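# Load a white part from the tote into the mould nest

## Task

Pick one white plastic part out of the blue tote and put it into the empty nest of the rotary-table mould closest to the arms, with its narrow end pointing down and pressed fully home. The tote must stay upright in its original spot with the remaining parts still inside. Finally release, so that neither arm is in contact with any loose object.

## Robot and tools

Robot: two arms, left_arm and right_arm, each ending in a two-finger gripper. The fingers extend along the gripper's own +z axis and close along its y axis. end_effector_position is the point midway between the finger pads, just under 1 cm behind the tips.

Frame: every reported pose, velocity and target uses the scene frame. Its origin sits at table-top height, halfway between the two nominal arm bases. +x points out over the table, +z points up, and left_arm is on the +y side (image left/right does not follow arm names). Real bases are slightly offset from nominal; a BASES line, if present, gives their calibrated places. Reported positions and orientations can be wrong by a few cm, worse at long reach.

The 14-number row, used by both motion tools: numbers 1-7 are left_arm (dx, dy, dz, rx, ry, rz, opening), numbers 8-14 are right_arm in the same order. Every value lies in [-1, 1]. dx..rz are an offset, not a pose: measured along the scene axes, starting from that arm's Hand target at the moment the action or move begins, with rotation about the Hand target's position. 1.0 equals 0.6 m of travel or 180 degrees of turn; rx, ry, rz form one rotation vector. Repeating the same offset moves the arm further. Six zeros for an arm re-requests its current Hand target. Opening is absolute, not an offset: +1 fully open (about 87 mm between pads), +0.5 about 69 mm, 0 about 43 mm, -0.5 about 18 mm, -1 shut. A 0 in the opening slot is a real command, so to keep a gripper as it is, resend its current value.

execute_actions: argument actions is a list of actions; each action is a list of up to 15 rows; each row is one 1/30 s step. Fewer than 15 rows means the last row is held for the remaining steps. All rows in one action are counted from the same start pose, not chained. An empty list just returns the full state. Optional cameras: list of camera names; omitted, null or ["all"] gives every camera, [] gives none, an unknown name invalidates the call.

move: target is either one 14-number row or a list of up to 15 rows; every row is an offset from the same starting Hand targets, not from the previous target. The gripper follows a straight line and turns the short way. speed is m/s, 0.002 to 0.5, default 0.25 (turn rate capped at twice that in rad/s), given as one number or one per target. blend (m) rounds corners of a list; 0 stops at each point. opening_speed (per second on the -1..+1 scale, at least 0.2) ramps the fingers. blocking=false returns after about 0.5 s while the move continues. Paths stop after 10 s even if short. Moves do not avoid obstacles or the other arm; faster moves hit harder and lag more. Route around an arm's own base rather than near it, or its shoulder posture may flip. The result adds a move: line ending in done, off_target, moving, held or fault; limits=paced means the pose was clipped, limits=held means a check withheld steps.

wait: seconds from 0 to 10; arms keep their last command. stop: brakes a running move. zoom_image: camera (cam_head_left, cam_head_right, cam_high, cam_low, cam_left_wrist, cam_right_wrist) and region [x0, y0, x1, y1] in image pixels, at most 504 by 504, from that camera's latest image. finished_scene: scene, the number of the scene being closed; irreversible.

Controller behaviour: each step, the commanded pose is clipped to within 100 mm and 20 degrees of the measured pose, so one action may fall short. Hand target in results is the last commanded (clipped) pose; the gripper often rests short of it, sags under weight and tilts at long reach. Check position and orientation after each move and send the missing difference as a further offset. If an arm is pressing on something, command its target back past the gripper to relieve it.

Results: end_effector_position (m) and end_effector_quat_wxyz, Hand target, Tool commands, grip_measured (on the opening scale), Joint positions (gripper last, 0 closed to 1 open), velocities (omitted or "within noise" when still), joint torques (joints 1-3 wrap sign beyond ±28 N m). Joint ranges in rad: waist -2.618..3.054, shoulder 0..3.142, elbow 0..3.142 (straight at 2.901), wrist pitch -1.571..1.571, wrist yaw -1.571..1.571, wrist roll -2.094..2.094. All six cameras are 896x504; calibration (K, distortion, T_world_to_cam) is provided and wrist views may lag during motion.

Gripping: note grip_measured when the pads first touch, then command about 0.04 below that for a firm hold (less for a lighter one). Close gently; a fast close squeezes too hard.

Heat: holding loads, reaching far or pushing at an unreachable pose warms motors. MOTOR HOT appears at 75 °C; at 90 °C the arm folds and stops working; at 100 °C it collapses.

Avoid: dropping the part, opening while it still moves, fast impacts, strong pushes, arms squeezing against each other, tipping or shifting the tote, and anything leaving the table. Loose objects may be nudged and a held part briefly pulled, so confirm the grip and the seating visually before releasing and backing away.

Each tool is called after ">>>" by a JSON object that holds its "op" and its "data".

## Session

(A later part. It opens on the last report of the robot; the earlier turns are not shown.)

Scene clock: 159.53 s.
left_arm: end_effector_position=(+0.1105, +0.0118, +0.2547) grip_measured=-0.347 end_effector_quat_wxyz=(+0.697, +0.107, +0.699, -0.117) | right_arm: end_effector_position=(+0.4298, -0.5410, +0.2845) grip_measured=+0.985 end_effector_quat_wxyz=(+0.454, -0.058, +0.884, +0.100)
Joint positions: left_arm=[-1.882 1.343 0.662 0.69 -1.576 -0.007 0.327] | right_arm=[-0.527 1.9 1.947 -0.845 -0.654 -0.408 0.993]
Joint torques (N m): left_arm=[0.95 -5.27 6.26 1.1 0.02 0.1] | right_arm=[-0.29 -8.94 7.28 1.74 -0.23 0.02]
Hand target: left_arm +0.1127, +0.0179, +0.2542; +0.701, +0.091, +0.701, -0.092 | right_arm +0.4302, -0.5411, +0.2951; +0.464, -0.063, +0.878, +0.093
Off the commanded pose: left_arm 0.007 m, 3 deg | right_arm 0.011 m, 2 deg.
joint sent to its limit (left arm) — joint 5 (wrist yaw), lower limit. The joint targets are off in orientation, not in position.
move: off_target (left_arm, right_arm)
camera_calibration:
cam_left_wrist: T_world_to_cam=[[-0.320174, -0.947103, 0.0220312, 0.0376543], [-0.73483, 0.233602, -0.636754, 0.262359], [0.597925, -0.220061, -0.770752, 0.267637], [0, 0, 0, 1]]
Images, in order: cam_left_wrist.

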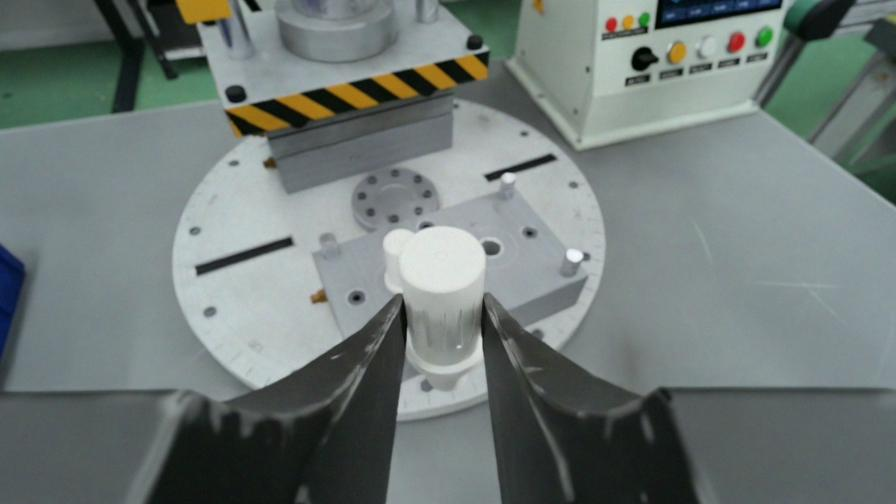

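>>> {"op": "move", "data": {"target": [[0.234,-0.174,-0.02,0,0,0,-0.6,0,0,0,0,0,0,1],[0.234,-0.174,-0.157,0,0,0,-0.6,0,0,0,0,0,0,1]], "blend": [0.03,0], "speed": 0.15}}

>>> {"op": "zoom_image", "data": {"camera": "cam_low", "region": [340, 120, 520, 290]}}

>>> {"op": "zoom_image", "data": {"camera": "cam_left_wrist", "region": [270, 150, 640, 430]}}

>>> {"op": "zoom_image", "data": {"camera": "cam_high", "region": [390, 220, 530, 340]}}

Scene clock: 188.47 s.
left_arm: end_effector_position=(+0.2508, -0.0875, +0.1698) grip_measured=-0.347 end_effector_quat_wxyz=(+0.702, +0.081, +0.700, -0.100) | right_arm: end_effector_position=(+0.4298, -0.5410, +0.2845) grip_measured=+0.985 end_effector_quat_wxyz=(+0.454, -0.058, +0.884, +0.100)
Joint positions: left_arm=[-1.41 1.938 0.884 1.069 -1.166 -0.011 0.327] | right_arm=[-0.527 1.9 1.947 -0.845 -0.654 -0.408 0.993]
Joint torques (N m): left_arm=[1.29 -6.31 5.48 1.59 0.21 0.1] | right_arm=[-0.42 -9.02 7.3 1.76 -0.25 -0.01]
Motor temperatures (°C): left_arm=[29 38 41 31 27 29 29] | right_arm=[31 55 45 35 27 28 31]
Heat: left arm: 41 °C; right arm: 55 °C.
Hand target: left_arm +0.2531, -0.0864, +0.1600; +0.701, +0.091, +0.701, -0.092 | right_arm +0.4302, -0.5411, +0.2951; +0.464, -0.063, +0.878, +0.093
Off the commanded pose: left_arm 0.010 m, 1 deg | right_arm 0.011 m, 2 deg.
move: off_target (right_arm)
camera_calibration:
cam_left_wrist: T_world_to_cam=[[-0.261151, -0.964775, 0.0317724, -0.0276213], [-0.745591, 0.180697, -0.641438, 0.333424], [0.613102, -0.191201, -0.766517, 0.0945563], [0, 0, 0, 1]]

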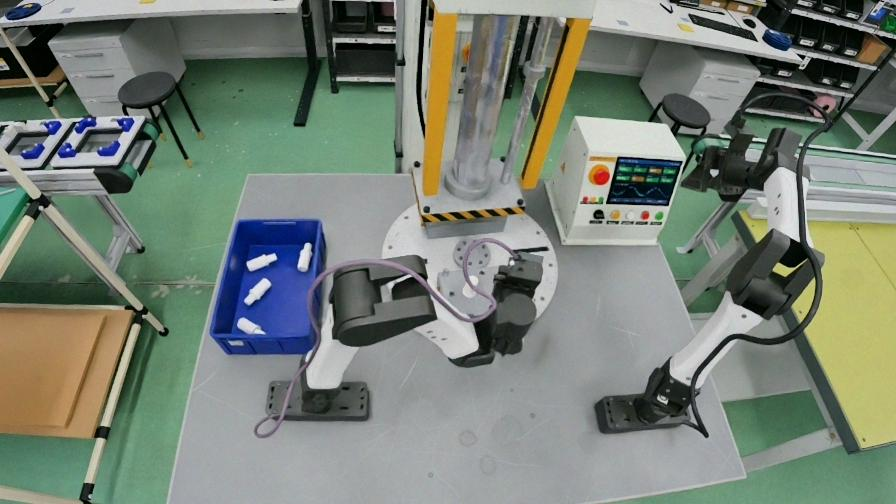

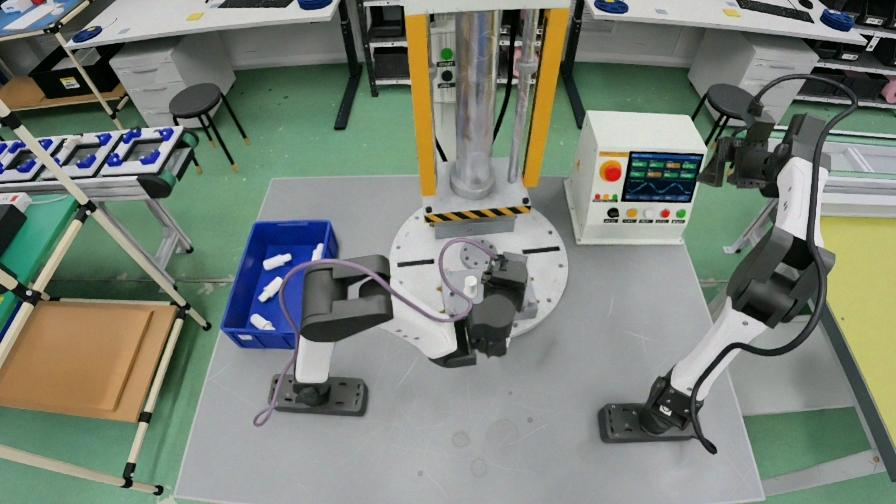

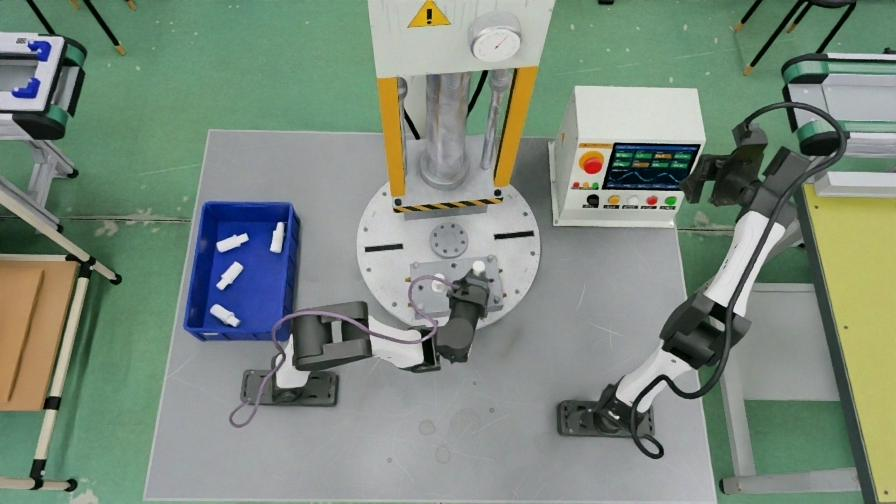

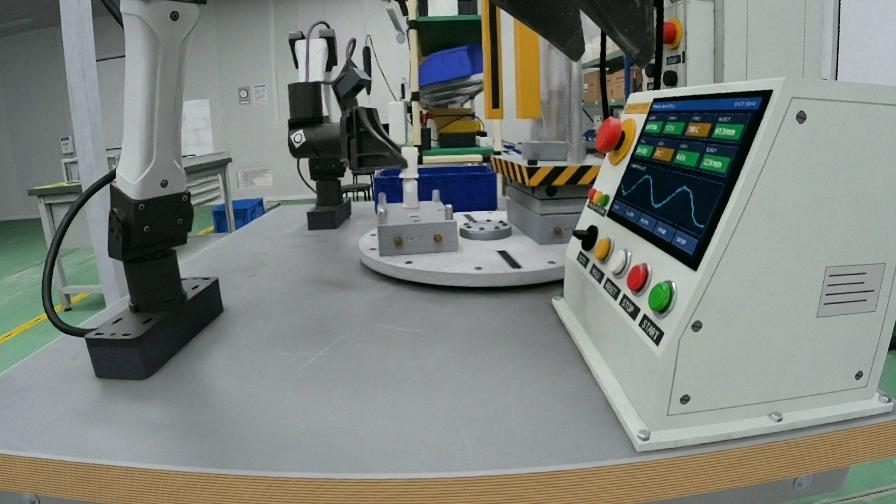

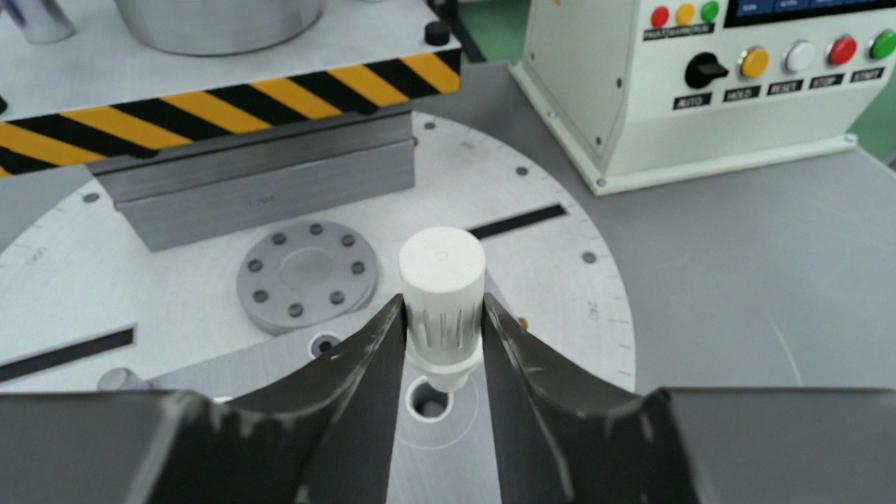

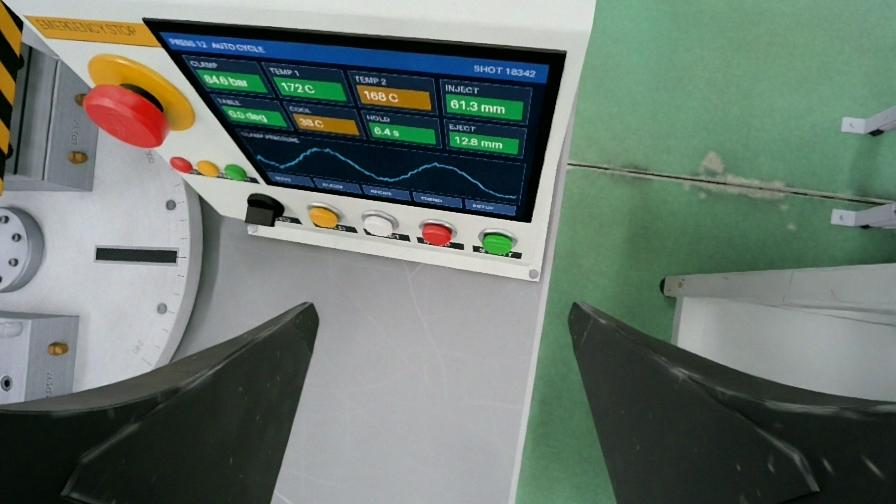

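Scaled by 2.800 from the camera's 896x504 image, which has a finer 1280x720 frame.

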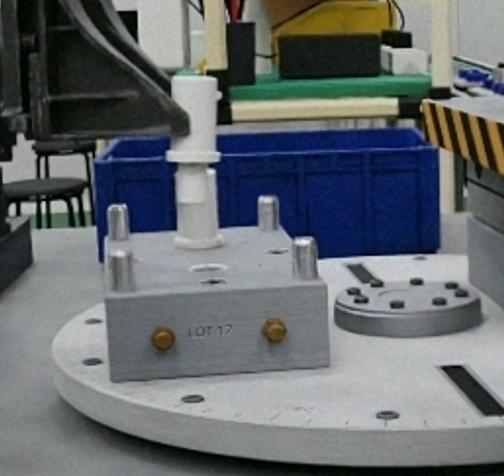

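Scaled by 1.362 from the camera's 896x504 image, which has a finer 1280x720 frame.

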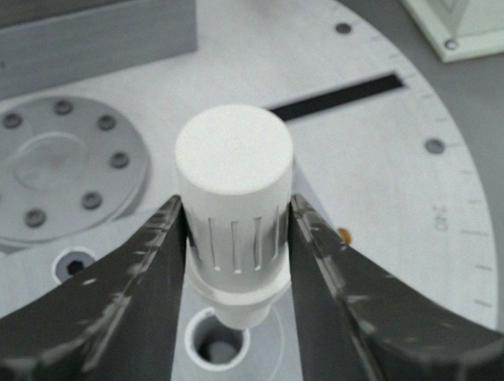

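Scaled by 3.600 from the camera's 896x504 image, which has a finer 1280x720 frame.

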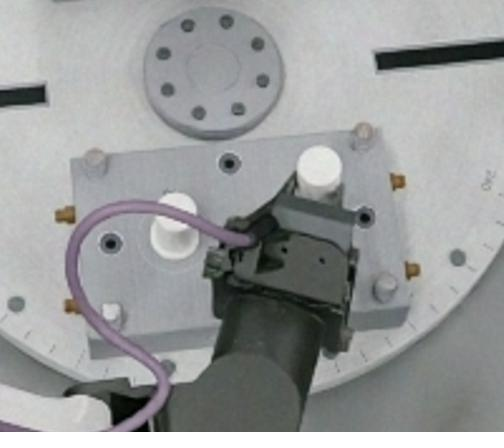

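>>> {"op": "move", "data": {"target": [0.0025,0.0108,-0.008,0.008,-0.002,0,-0.6,0,0,0,0,0,0,1], "speed": 0.08, "cameras": ["cam_left_wrist","cam_low"]}}

>>> {"op": "zoom_image", "data": {"camera": "cam_left_wrist", "region": [350, 210, 540, 440]}}

>>> {"op": "zoom_image", "data": {"camera": "cam_low", "region": [360, 130, 480, 250]}}

Scene clock: 210.80 s.
left_arm: end_effector_position=(+0.2519, -0.0815, +0.1656) grip_measured=-0.347 end_effector_quat_wxyz=(+0.704, +0.089, +0.699, -0.091) | right_arm: end_effector_position=(+0.4298, -0.5410, +0.2845) grip_measured=+0.985 end_effector_quat_wxyz=(+0.454, -0.058, +0.884, +0.100)
Joint positions: left_arm=[-1.406 1.938 0.859 1.096 -1.162 0.014 0.327] | right_arm=[-0.527 1.9 1.947 -0.845 -0.654 -0.408 0.993]
Joint torques (N m): left_arm=[1.39 -6.16 5.18 1.59 0.23 0.09] | right_arm=[-0.34 -9.03 7.35 1.74 -0.25 -0.01]
Hand target: left_arm +0.2546, -0.0800, +0.1552; +0.702, +0.100, +0.700, -0.083 | right_arm +0.4302, -0.5411, +0.2951; +0.464, -0.063, +0.878, +0.093
Off the commanded pose: left_arm 0.011 m, 2 deg | right_arm 0.011 m, 2 deg.
move: off_target (left_arm, right_arm)
camera_calibration:
cam_left_wrist: T_world_to_cam=[[-0.260759, -0.96537, 0.00803561, -0.0176465], [-0.741605, 0.194974, -0.641878, 0.330741], [0.618083, -0.173335, -0.766765, 0.0919354], [0, 0, 0, 1]]
Images, in order: cam_low, cam_left_wrist.

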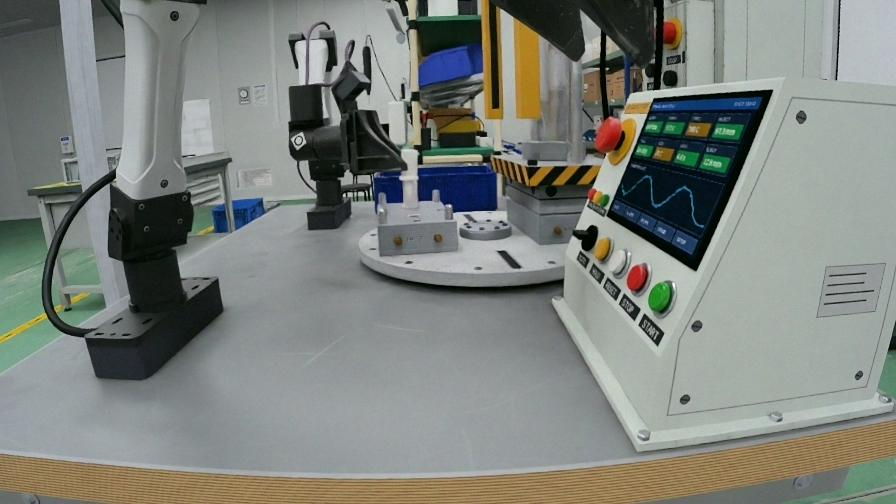

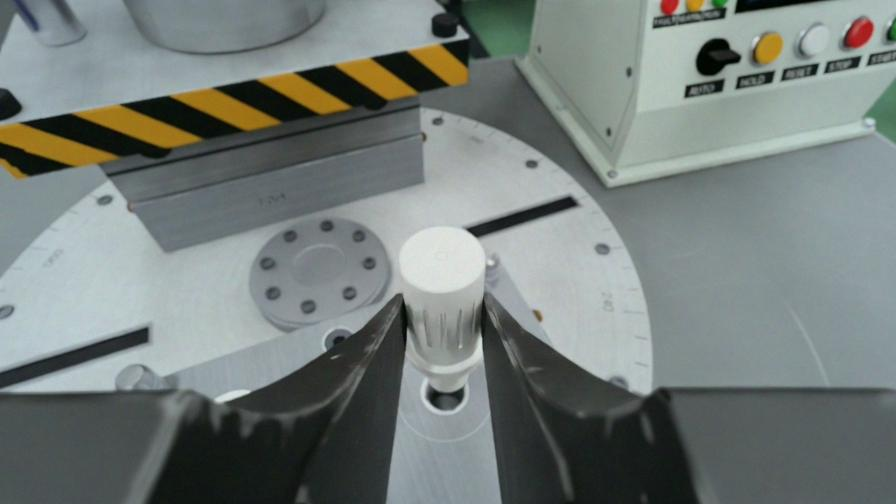

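Scaled by 2.191 from the camera's 896x504 image, which has a finer 1280x720 frame.

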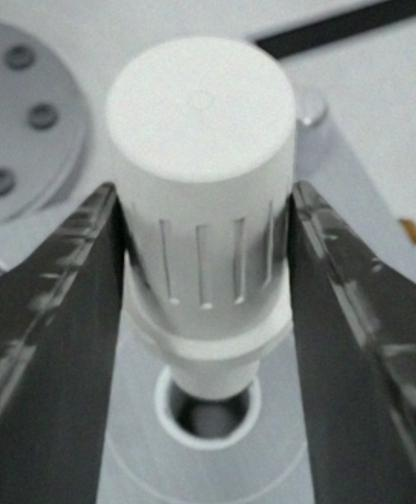

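Scaled by 4.200 from the camera's 896x504 image, which has a finer 1280x720 frame.

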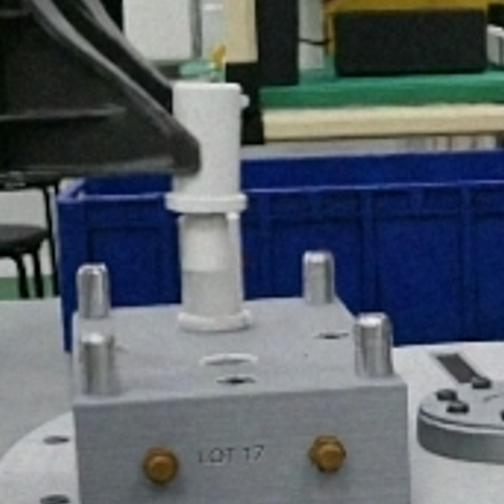

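>>> {"op": "move", "data": {"target": [0.002,0,-0.03,0,0,0,-0.6,0,0,0,0,0,0,1], "speed": 0.06, "cameras": ["cam_left_wrist","cam_low"]}}

>>> {"op": "zoom_image", "data": {"camera": "cam_left_wrist", "region": [350, 210, 540, 440]}}

>>> {"op": "zoom_image", "data": {"camera": "cam_low", "region": [360, 130, 480, 250]}}

Scene clock: 226.27 s.
left_arm: end_effector_position=(+0.2536, -0.0816, +0.1468) grip_measured=-0.347 end_effector_quat_wxyz=(+0.703, +0.090, +0.699, -0.090) | right_arm: end_effector_position=(+0.4298, -0.5410, +0.2845) grip_measured=+0.985 end_effector_quat_wxyz=(+0.454, -0.058, +0.884, +0.100)
Joint positions: left_arm=[-1.401 2.001 0.846 1.17 -1.158 0.014 0.327] | right_arm=[-0.527 1.9 1.947 -0.845 -0.654 -0.408 0.993]
Joint torques (N m): left_arm=[1.33 -6.41 4.92 1.62 0.22 0.1] | right_arm=[-0.4 -8.95 7.41 1.76 -0.24 -0.01]
Hand target: left_arm +0.2560, -0.0799, +0.1372; +0.702, +0.100, +0.700, -0.083 | right_arm +0.4302, -0.5411, +0.2951; +0.464, -0.063, +0.878, +0.093
Off the commanded pose: left_arm 0.010 m, 1 deg | right_arm 0.011 m, 2 deg.
move: off_target (right_arm)
camera_calibration:
cam_left_wrist: T_world_to_cam=[[-0.260017, -0.965586, 0.00585654, -0.0170775], [-0.741748, 0.195851, -0.641445, 0.319932], [0.618224, -0.171131, -0.767146, 0.0767048], [0, 0, 0, 1]]
Images, in order: cam_low, cam_left_wrist.

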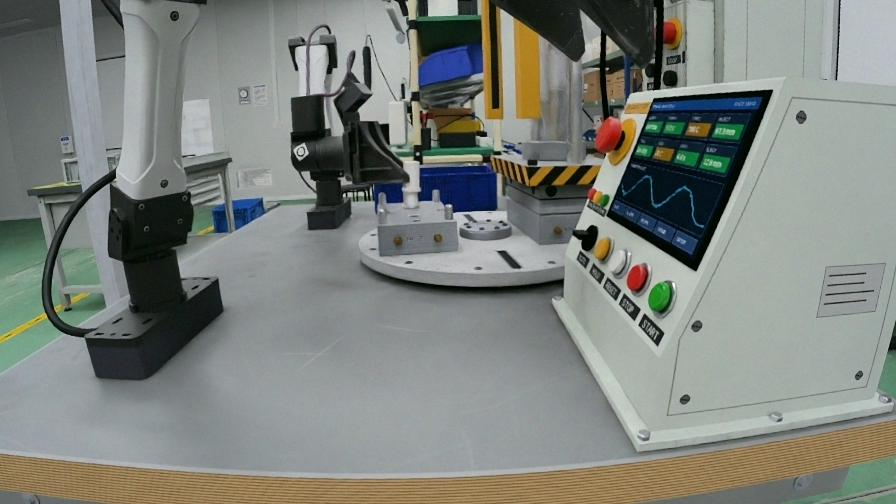

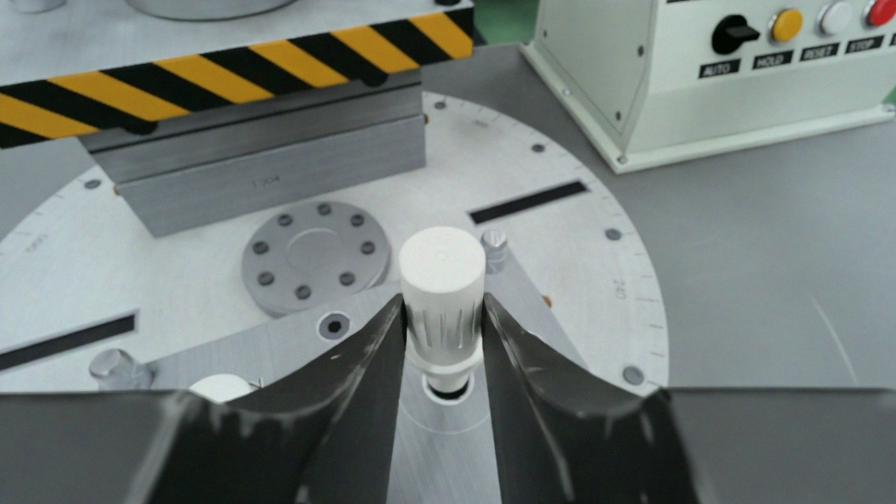

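Scaled by 2.191 from the camera's 896x504 image, which has a finer 1280x720 frame.

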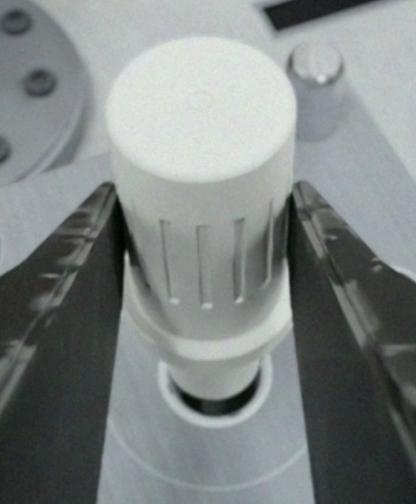

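Scaled by 4.200 from the camera's 896x504 image, which has a finer 1280x720 frame.

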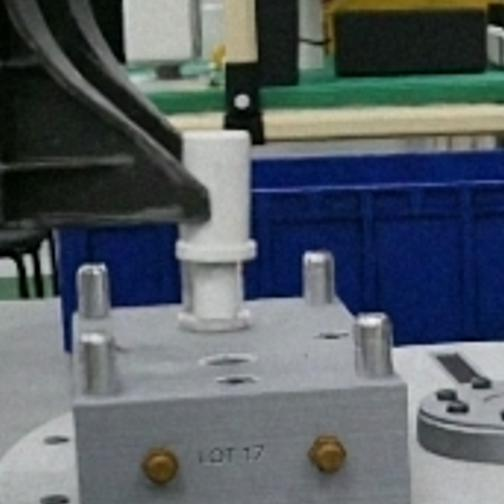

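>>> {"op": "move", "data": {"target": [-0.001,-0.0005,-0.025,0,0,0,-0.6,0,0,0,0,0,0,1], "speed": 0.04, "cameras": ["cam_left_wrist","cam_low"]}}

>>> {"op": "zoom_image", "data": {"camera": "cam_left_wrist", "region": [350, 210, 540, 440]}}

>>> {"op": "zoom_image", "data": {"camera": "cam_low", "region": [360, 130, 480, 250]}}

Scene clock: 237.37 s.
left_arm: end_effector_position=(+0.2536, -0.0822, +0.1319) grip_measured=-0.347 end_effector_quat_wxyz=(+0.704, +0.090, +0.699, -0.090) | right_arm: end_effector_position=(+0.4298, -0.5410, +0.2845) grip_measured=+0.985 end_effector_quat_wxyz=(+0.454, -0.058, +0.884, +0.100)
Joint positions: left_arm=[-1.401 2.054 0.84 1.229 -1.158 0.015 0.327] | right_arm=[-0.527 1.9 1.947 -0.845 -0.654 -0.408 0.993]
Joint torques (N m): left_arm=[1.16 -6.49 4.64 1.62 0.2 0.1] | right_arm=[-0.31 -9.02 7.43 1.74 -0.27 -0.01]
Hand target: left_arm +0.2553, -0.0802, +0.1222; +0.702, +0.100, +0.700, -0.083 | right_arm +0.4302, -0.5411, +0.2951; +0.464, -0.063, +0.878, +0.093
Off the commanded pose: left_arm 0.010 m, 1 deg | right_arm 0.011 m, 2 deg.
move: off_target (right_arm)
camera_calibration:
cam_left_wrist: T_world_to_cam=[[-0.260384, -0.965487, 0.005821, -0.0173934], [-0.74157, 0.196128, -0.641567, 0.310551], [0.618283, -0.171371, -0.767045, 0.0651256], [0, 0, 0, 1]]
Images, in order: cam_low, cam_left_wrist.

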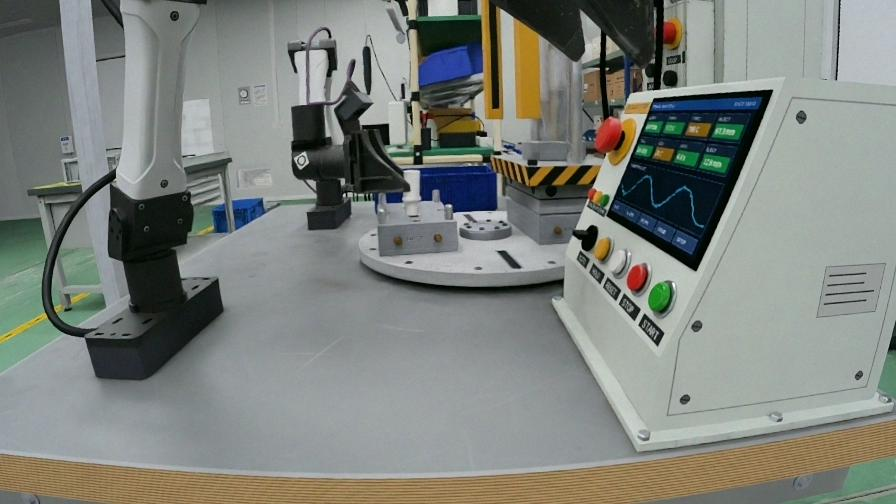

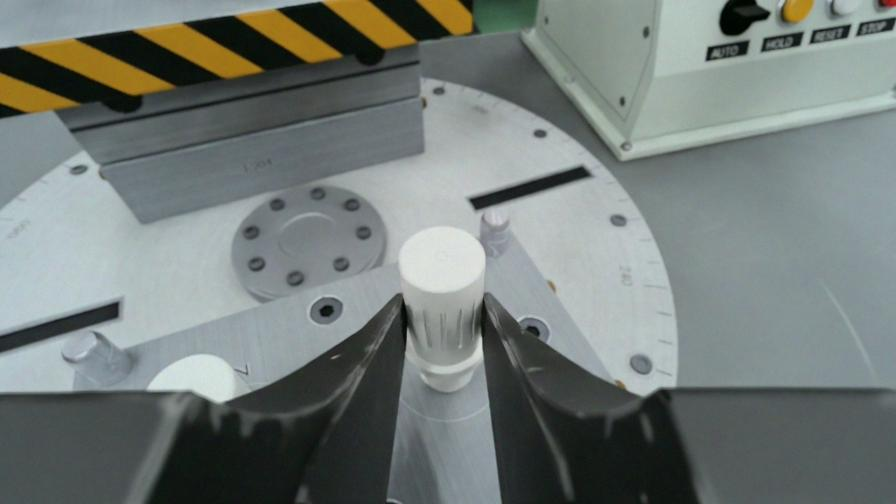

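Scaled by 2.191 from the camera's 896x504 image, which has a finer 1280x720 frame.

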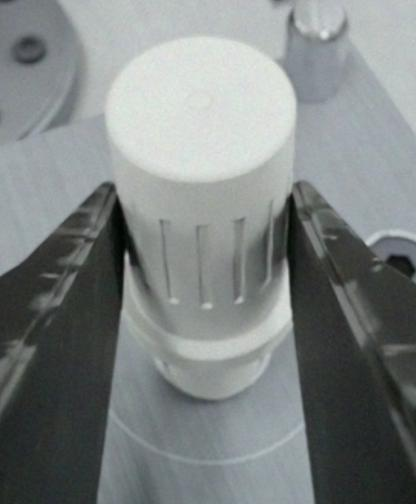

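Scaled by 4.200 from the camera's 896x504 image, which has a finer 1280x720 frame.

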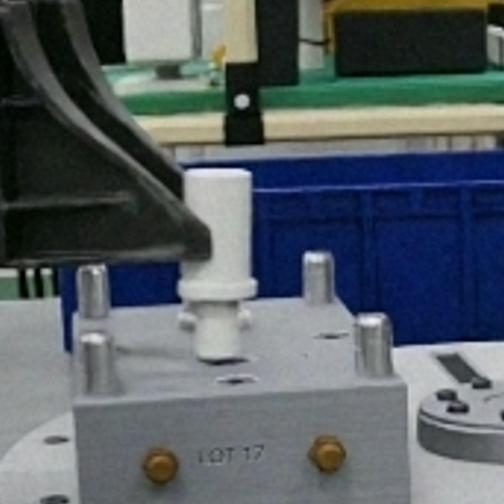

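>>> {"op": "move", "data": {"target": [[0,0,0.008,0,0,0,-0.6,0,0,0,0,0,0,1],[0.0055,-0.0015,0.008,0,0,0,-0.6,0,0,0,0,0,0,1]], "speed": 0.04, "cameras": ["cam_left_wrist","cam_low"]}}

>>> {"op": "zoom_image", "data": {"camera": "cam_left_wrist", "region": [350, 210, 540, 440]}}

>>> {"op": "zoom_image", "data": {"camera": "cam_low", "region": [360, 130, 480, 250]}}

Scene clock: 250.87 s.
left_arm: end_effector_position=(+0.2561, -0.0816, +0.1320) grip_measured=-0.347 end_effector_quat_wxyz=(+0.704, +0.090, +0.699, -0.090) | right_arm: end_effector_position=(+0.4298, -0.5410, +0.2845) grip_measured=+0.985 end_effector_quat_wxyz=(+0.454, -0.058, +0.884, +0.100)
Joint positions: left_arm=[-1.395 2.054 0.84 1.23 -1.152 0.015 0.327] | right_arm=[-0.527 1.9 1.947 -0.845 -0.654 -0.408 0.993]
Joint torques (N m): left_arm=[1.37 -7.46 5.46 1.38 0.25 0.1] | right_arm=[-0.32 -8.94 7.23 1.75 -0.24 -0.02]
Hand target: left_arm +0.2586, -0.0811, +0.1270; +0.702, +0.100, +0.700, -0.083 | right_arm +0.4302, -0.5411, +0.2951; +0.464, -0.063, +0.878, +0.093
Off the commanded pose: left_arm 0.006 m, 1 deg | right_arm 0.011 m, 2 deg.
move: off_target (right_arm)
camera_calibration:
cam_left_wrist: T_world_to_cam=[[-0.259276, -0.965786, 0.00571677, -0.0164693], [-0.741536, 0.195274, -0.641866, 0.312328], [0.618789, -0.17066, -0.766796, 0.0636746], [0, 0, 0, 1]]
Images, in order: cam_low, cam_left_wrist.

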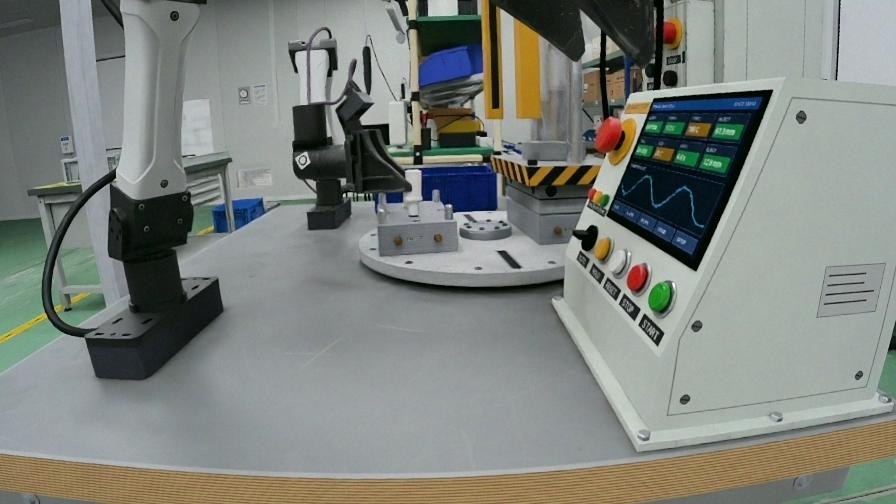

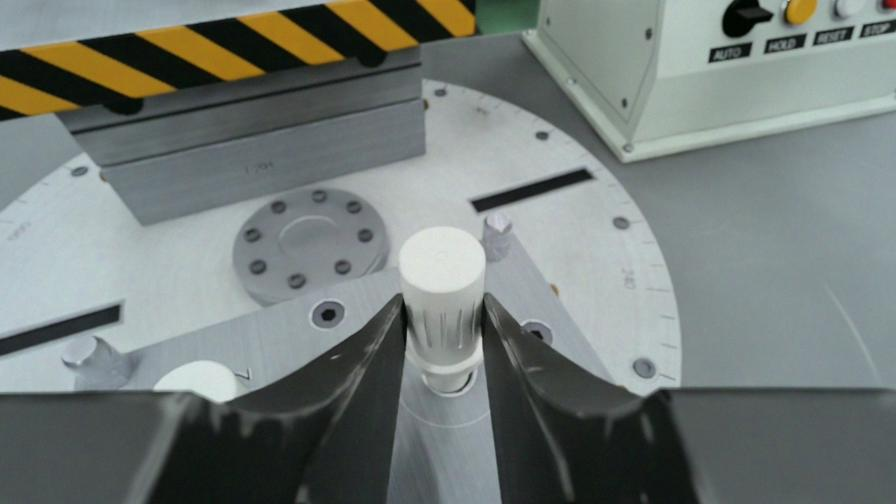

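Scaled by 2.191 from the camera's 896x504 image, which has a finer 1280x720 frame.

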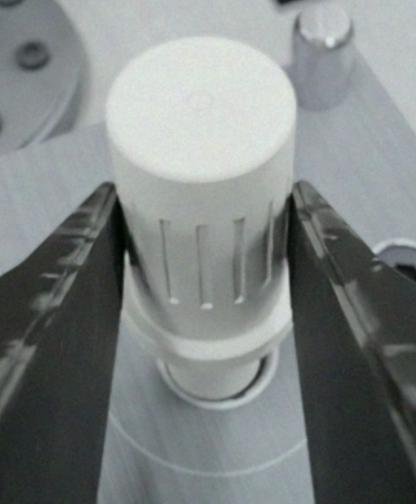

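Scaled by 4.200 from the camera's 896x504 image, which has a finer 1280x720 frame.

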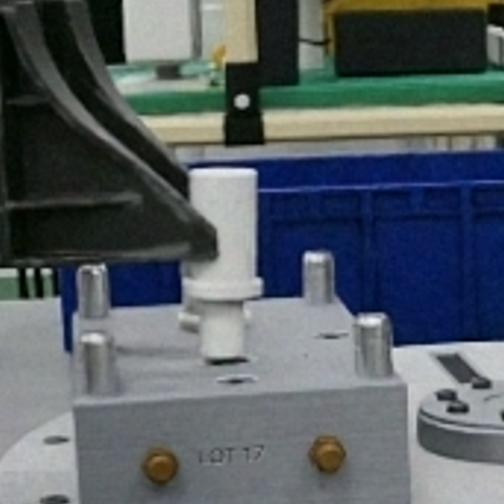

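>>> {"op": "move", "data": {"target": [[0.003,-0.001,0,0,0,0,-0.6,0,0,0,0,0,0,1],[0.003,-0.001,-0.013,0,0,0,-0.6,0,0,0,0,0,0,1]], "speed": 0.04, "cameras": ["cam_left_wrist","cam_low"]}}

>>> {"op": "zoom_image", "data": {"camera": "cam_left_wrist", "region": [350, 210, 540, 440]}}

>>> {"op": "zoom_image", "data": {"camera": "cam_low", "region": [360, 130, 480, 250]}}

Scene clock: 262.33 s.
left_arm: end_effector_position=(+0.2574, -0.0826, +0.1276) grip_measured=-0.347 end_effector_quat_wxyz=(+0.703, +0.093, +0.699, -0.091) | right_arm: end_effector_position=(+0.4298, -0.5410, +0.2845) grip_measured=+0.985 end_effector_quat_wxyz=(+0.454, -0.058, +0.884, +0.100)
Joint positions: left_arm=[-1.39 2.069 0.84 1.243 -1.142 0.016 0.327] | right_arm=[-0.527 1.9 1.947 -0.845 -0.654 -0.408 0.993]
Joint torques (N m): left_arm=[1.32 -6.52 5.46 1.55 0.18 0.09] | right_arm=[-0.36 -9.03 7.31 1.76 -0.24 -0.04]
Hand target: left_arm +0.2603, -0.0818, +0.1192; +0.702, +0.100, +0.700, -0.083 | right_arm +0.4302, -0.5411, +0.2951; +0.464, -0.063, +0.878, +0.093
Off the commanded pose: left_arm 0.009 m, 1 deg | right_arm 0.011 m, 2 deg.
move: off_target (right_arm)
camera_calibration:
cam_left_wrist: T_world_to_cam=[[-0.264794, -0.9643, 0.003194, -0.0151886], [-0.740489, 0.201213, -0.64124, 0.310756], [0.617705, -0.172162, -0.767333, 0.0595262], [0, 0, 0, 1]]
Images, in order: cam_low, cam_left_wrist.

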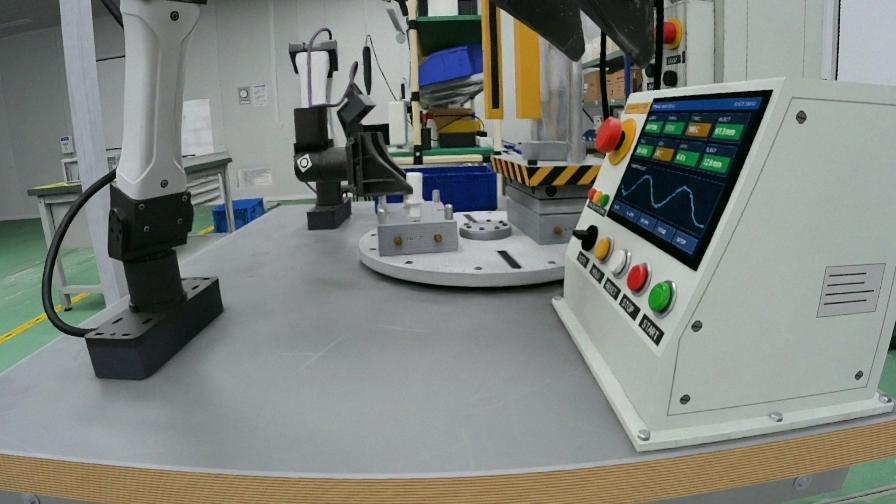

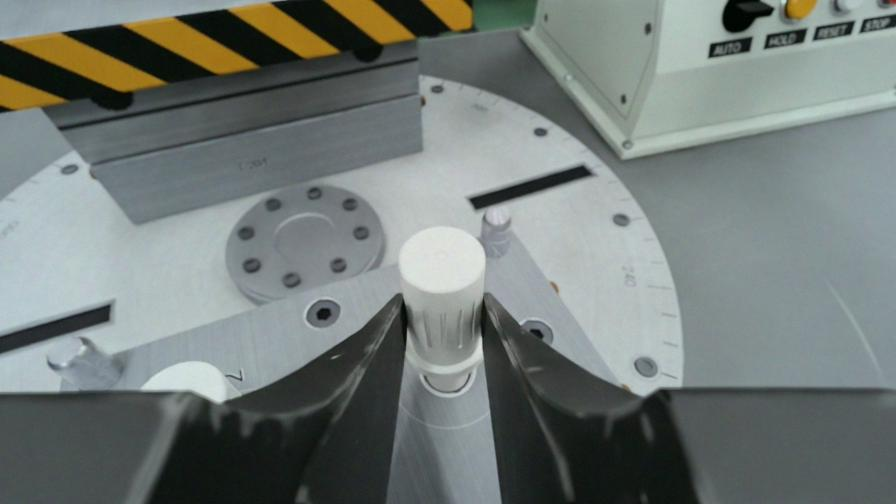

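Scaled by 2.191 from the camera's 896x504 image, which has a finer 1280x720 frame.

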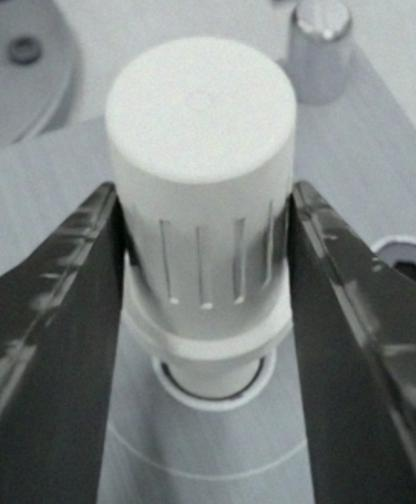

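Scaled by 4.200 from the camera's 896x504 image, which has a finer 1280x720 frame.

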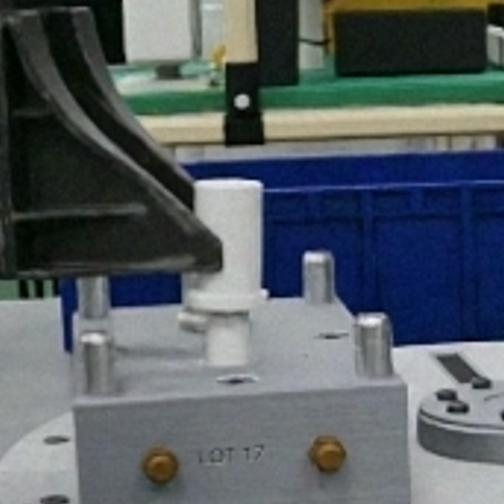

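>>> {"op": "move", "data": {"target": [0,0,-0.017,0,0,0,-0.6,0,0,0,0,0,0,1], "speed": 0.03, "cameras": ["cam_left_wrist","cam_low"]}}

>>> {"op": "zoom_image", "data": {"camera": "cam_left_wrist", "region": [350, 210, 540, 440]}}

>>> {"op": "zoom_image", "data": {"camera": "cam_low", "region": [360, 130, 480, 250]}}

Scene clock: 269.87 s.
left_arm: end_effector_position=(+0.2574, -0.0832, +0.1167) grip_measured=-0.347 end_effector_quat_wxyz=(+0.703, +0.095, +0.699, -0.089) | right_arm: end_effector_position=(+0.4298, -0.5410, +0.2845) grip_measured=+0.985 end_effector_quat_wxyz=(+0.454, -0.058, +0.884, +0.100)
Joint positions: left_arm=[-1.39 2.107 0.84 1.276 -1.141 0.016 0.327] | right_arm=[-0.527 1.9 1.947 -0.845 -0.654 -0.408 0.993]
Joint torques (N m): left_arm=[1.32 -6.64 5.12 1.62 0.16 0.06] | right_arm=[-0.35 -8.96 7.31 1.77 -0.22 -0.01]
Hand target: left_arm +0.2603, -0.0817, +0.1090; +0.702, +0.100, +0.700, -0.083 | right_arm +0.4302, -0.5411, +0.2951; +0.464, -0.063, +0.878, +0.093
Off the commanded pose: left_arm 0.008 m, 1 deg | right_arm 0.011 m, 2 deg.
move: off_target (right_arm)
camera_calibration:
cam_left_wrist: T_world_to_cam=[[-0.265897, -0.964, -0.00165095, -0.0148415], [-0.740821, 0.205434, -0.639517, 0.304134], [0.616833, -0.168823, -0.768775, 0.051726], [0, 0, 0, 1]]
Images, in order: cam_low, cam_left_wrist.

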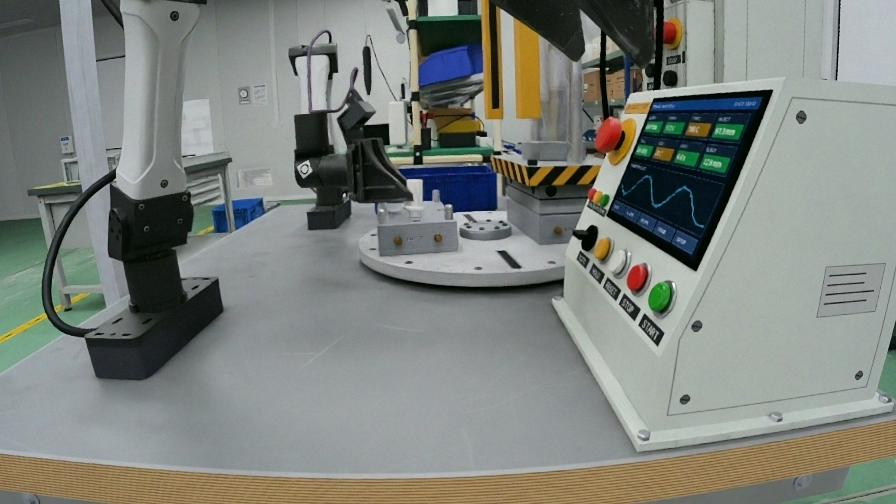

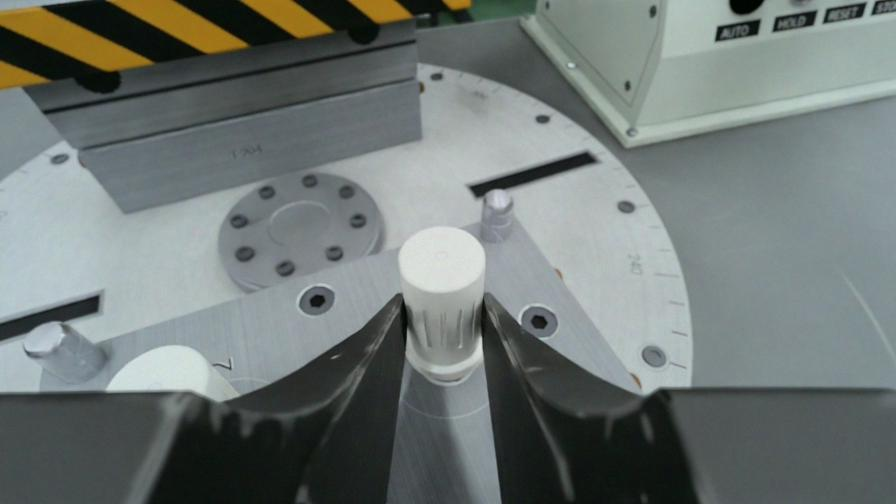

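Scaled by 2.191 from the camera's 896x504 image, which has a finer 1280x720 frame.

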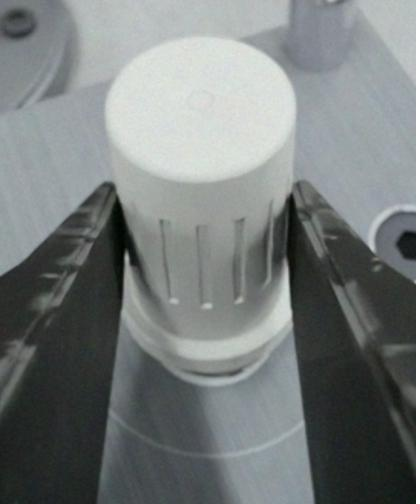

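Scaled by 4.200 from the camera's 896x504 image, which has a finer 1280x720 frame.

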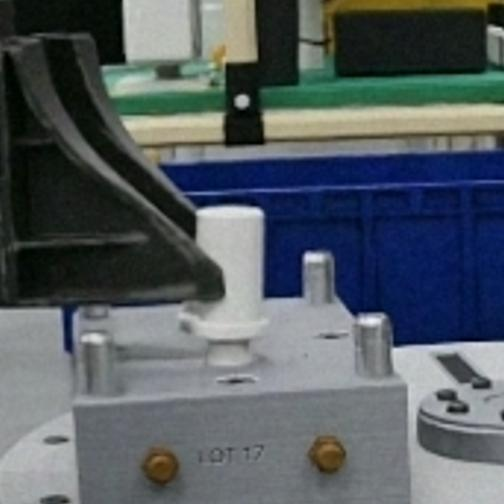

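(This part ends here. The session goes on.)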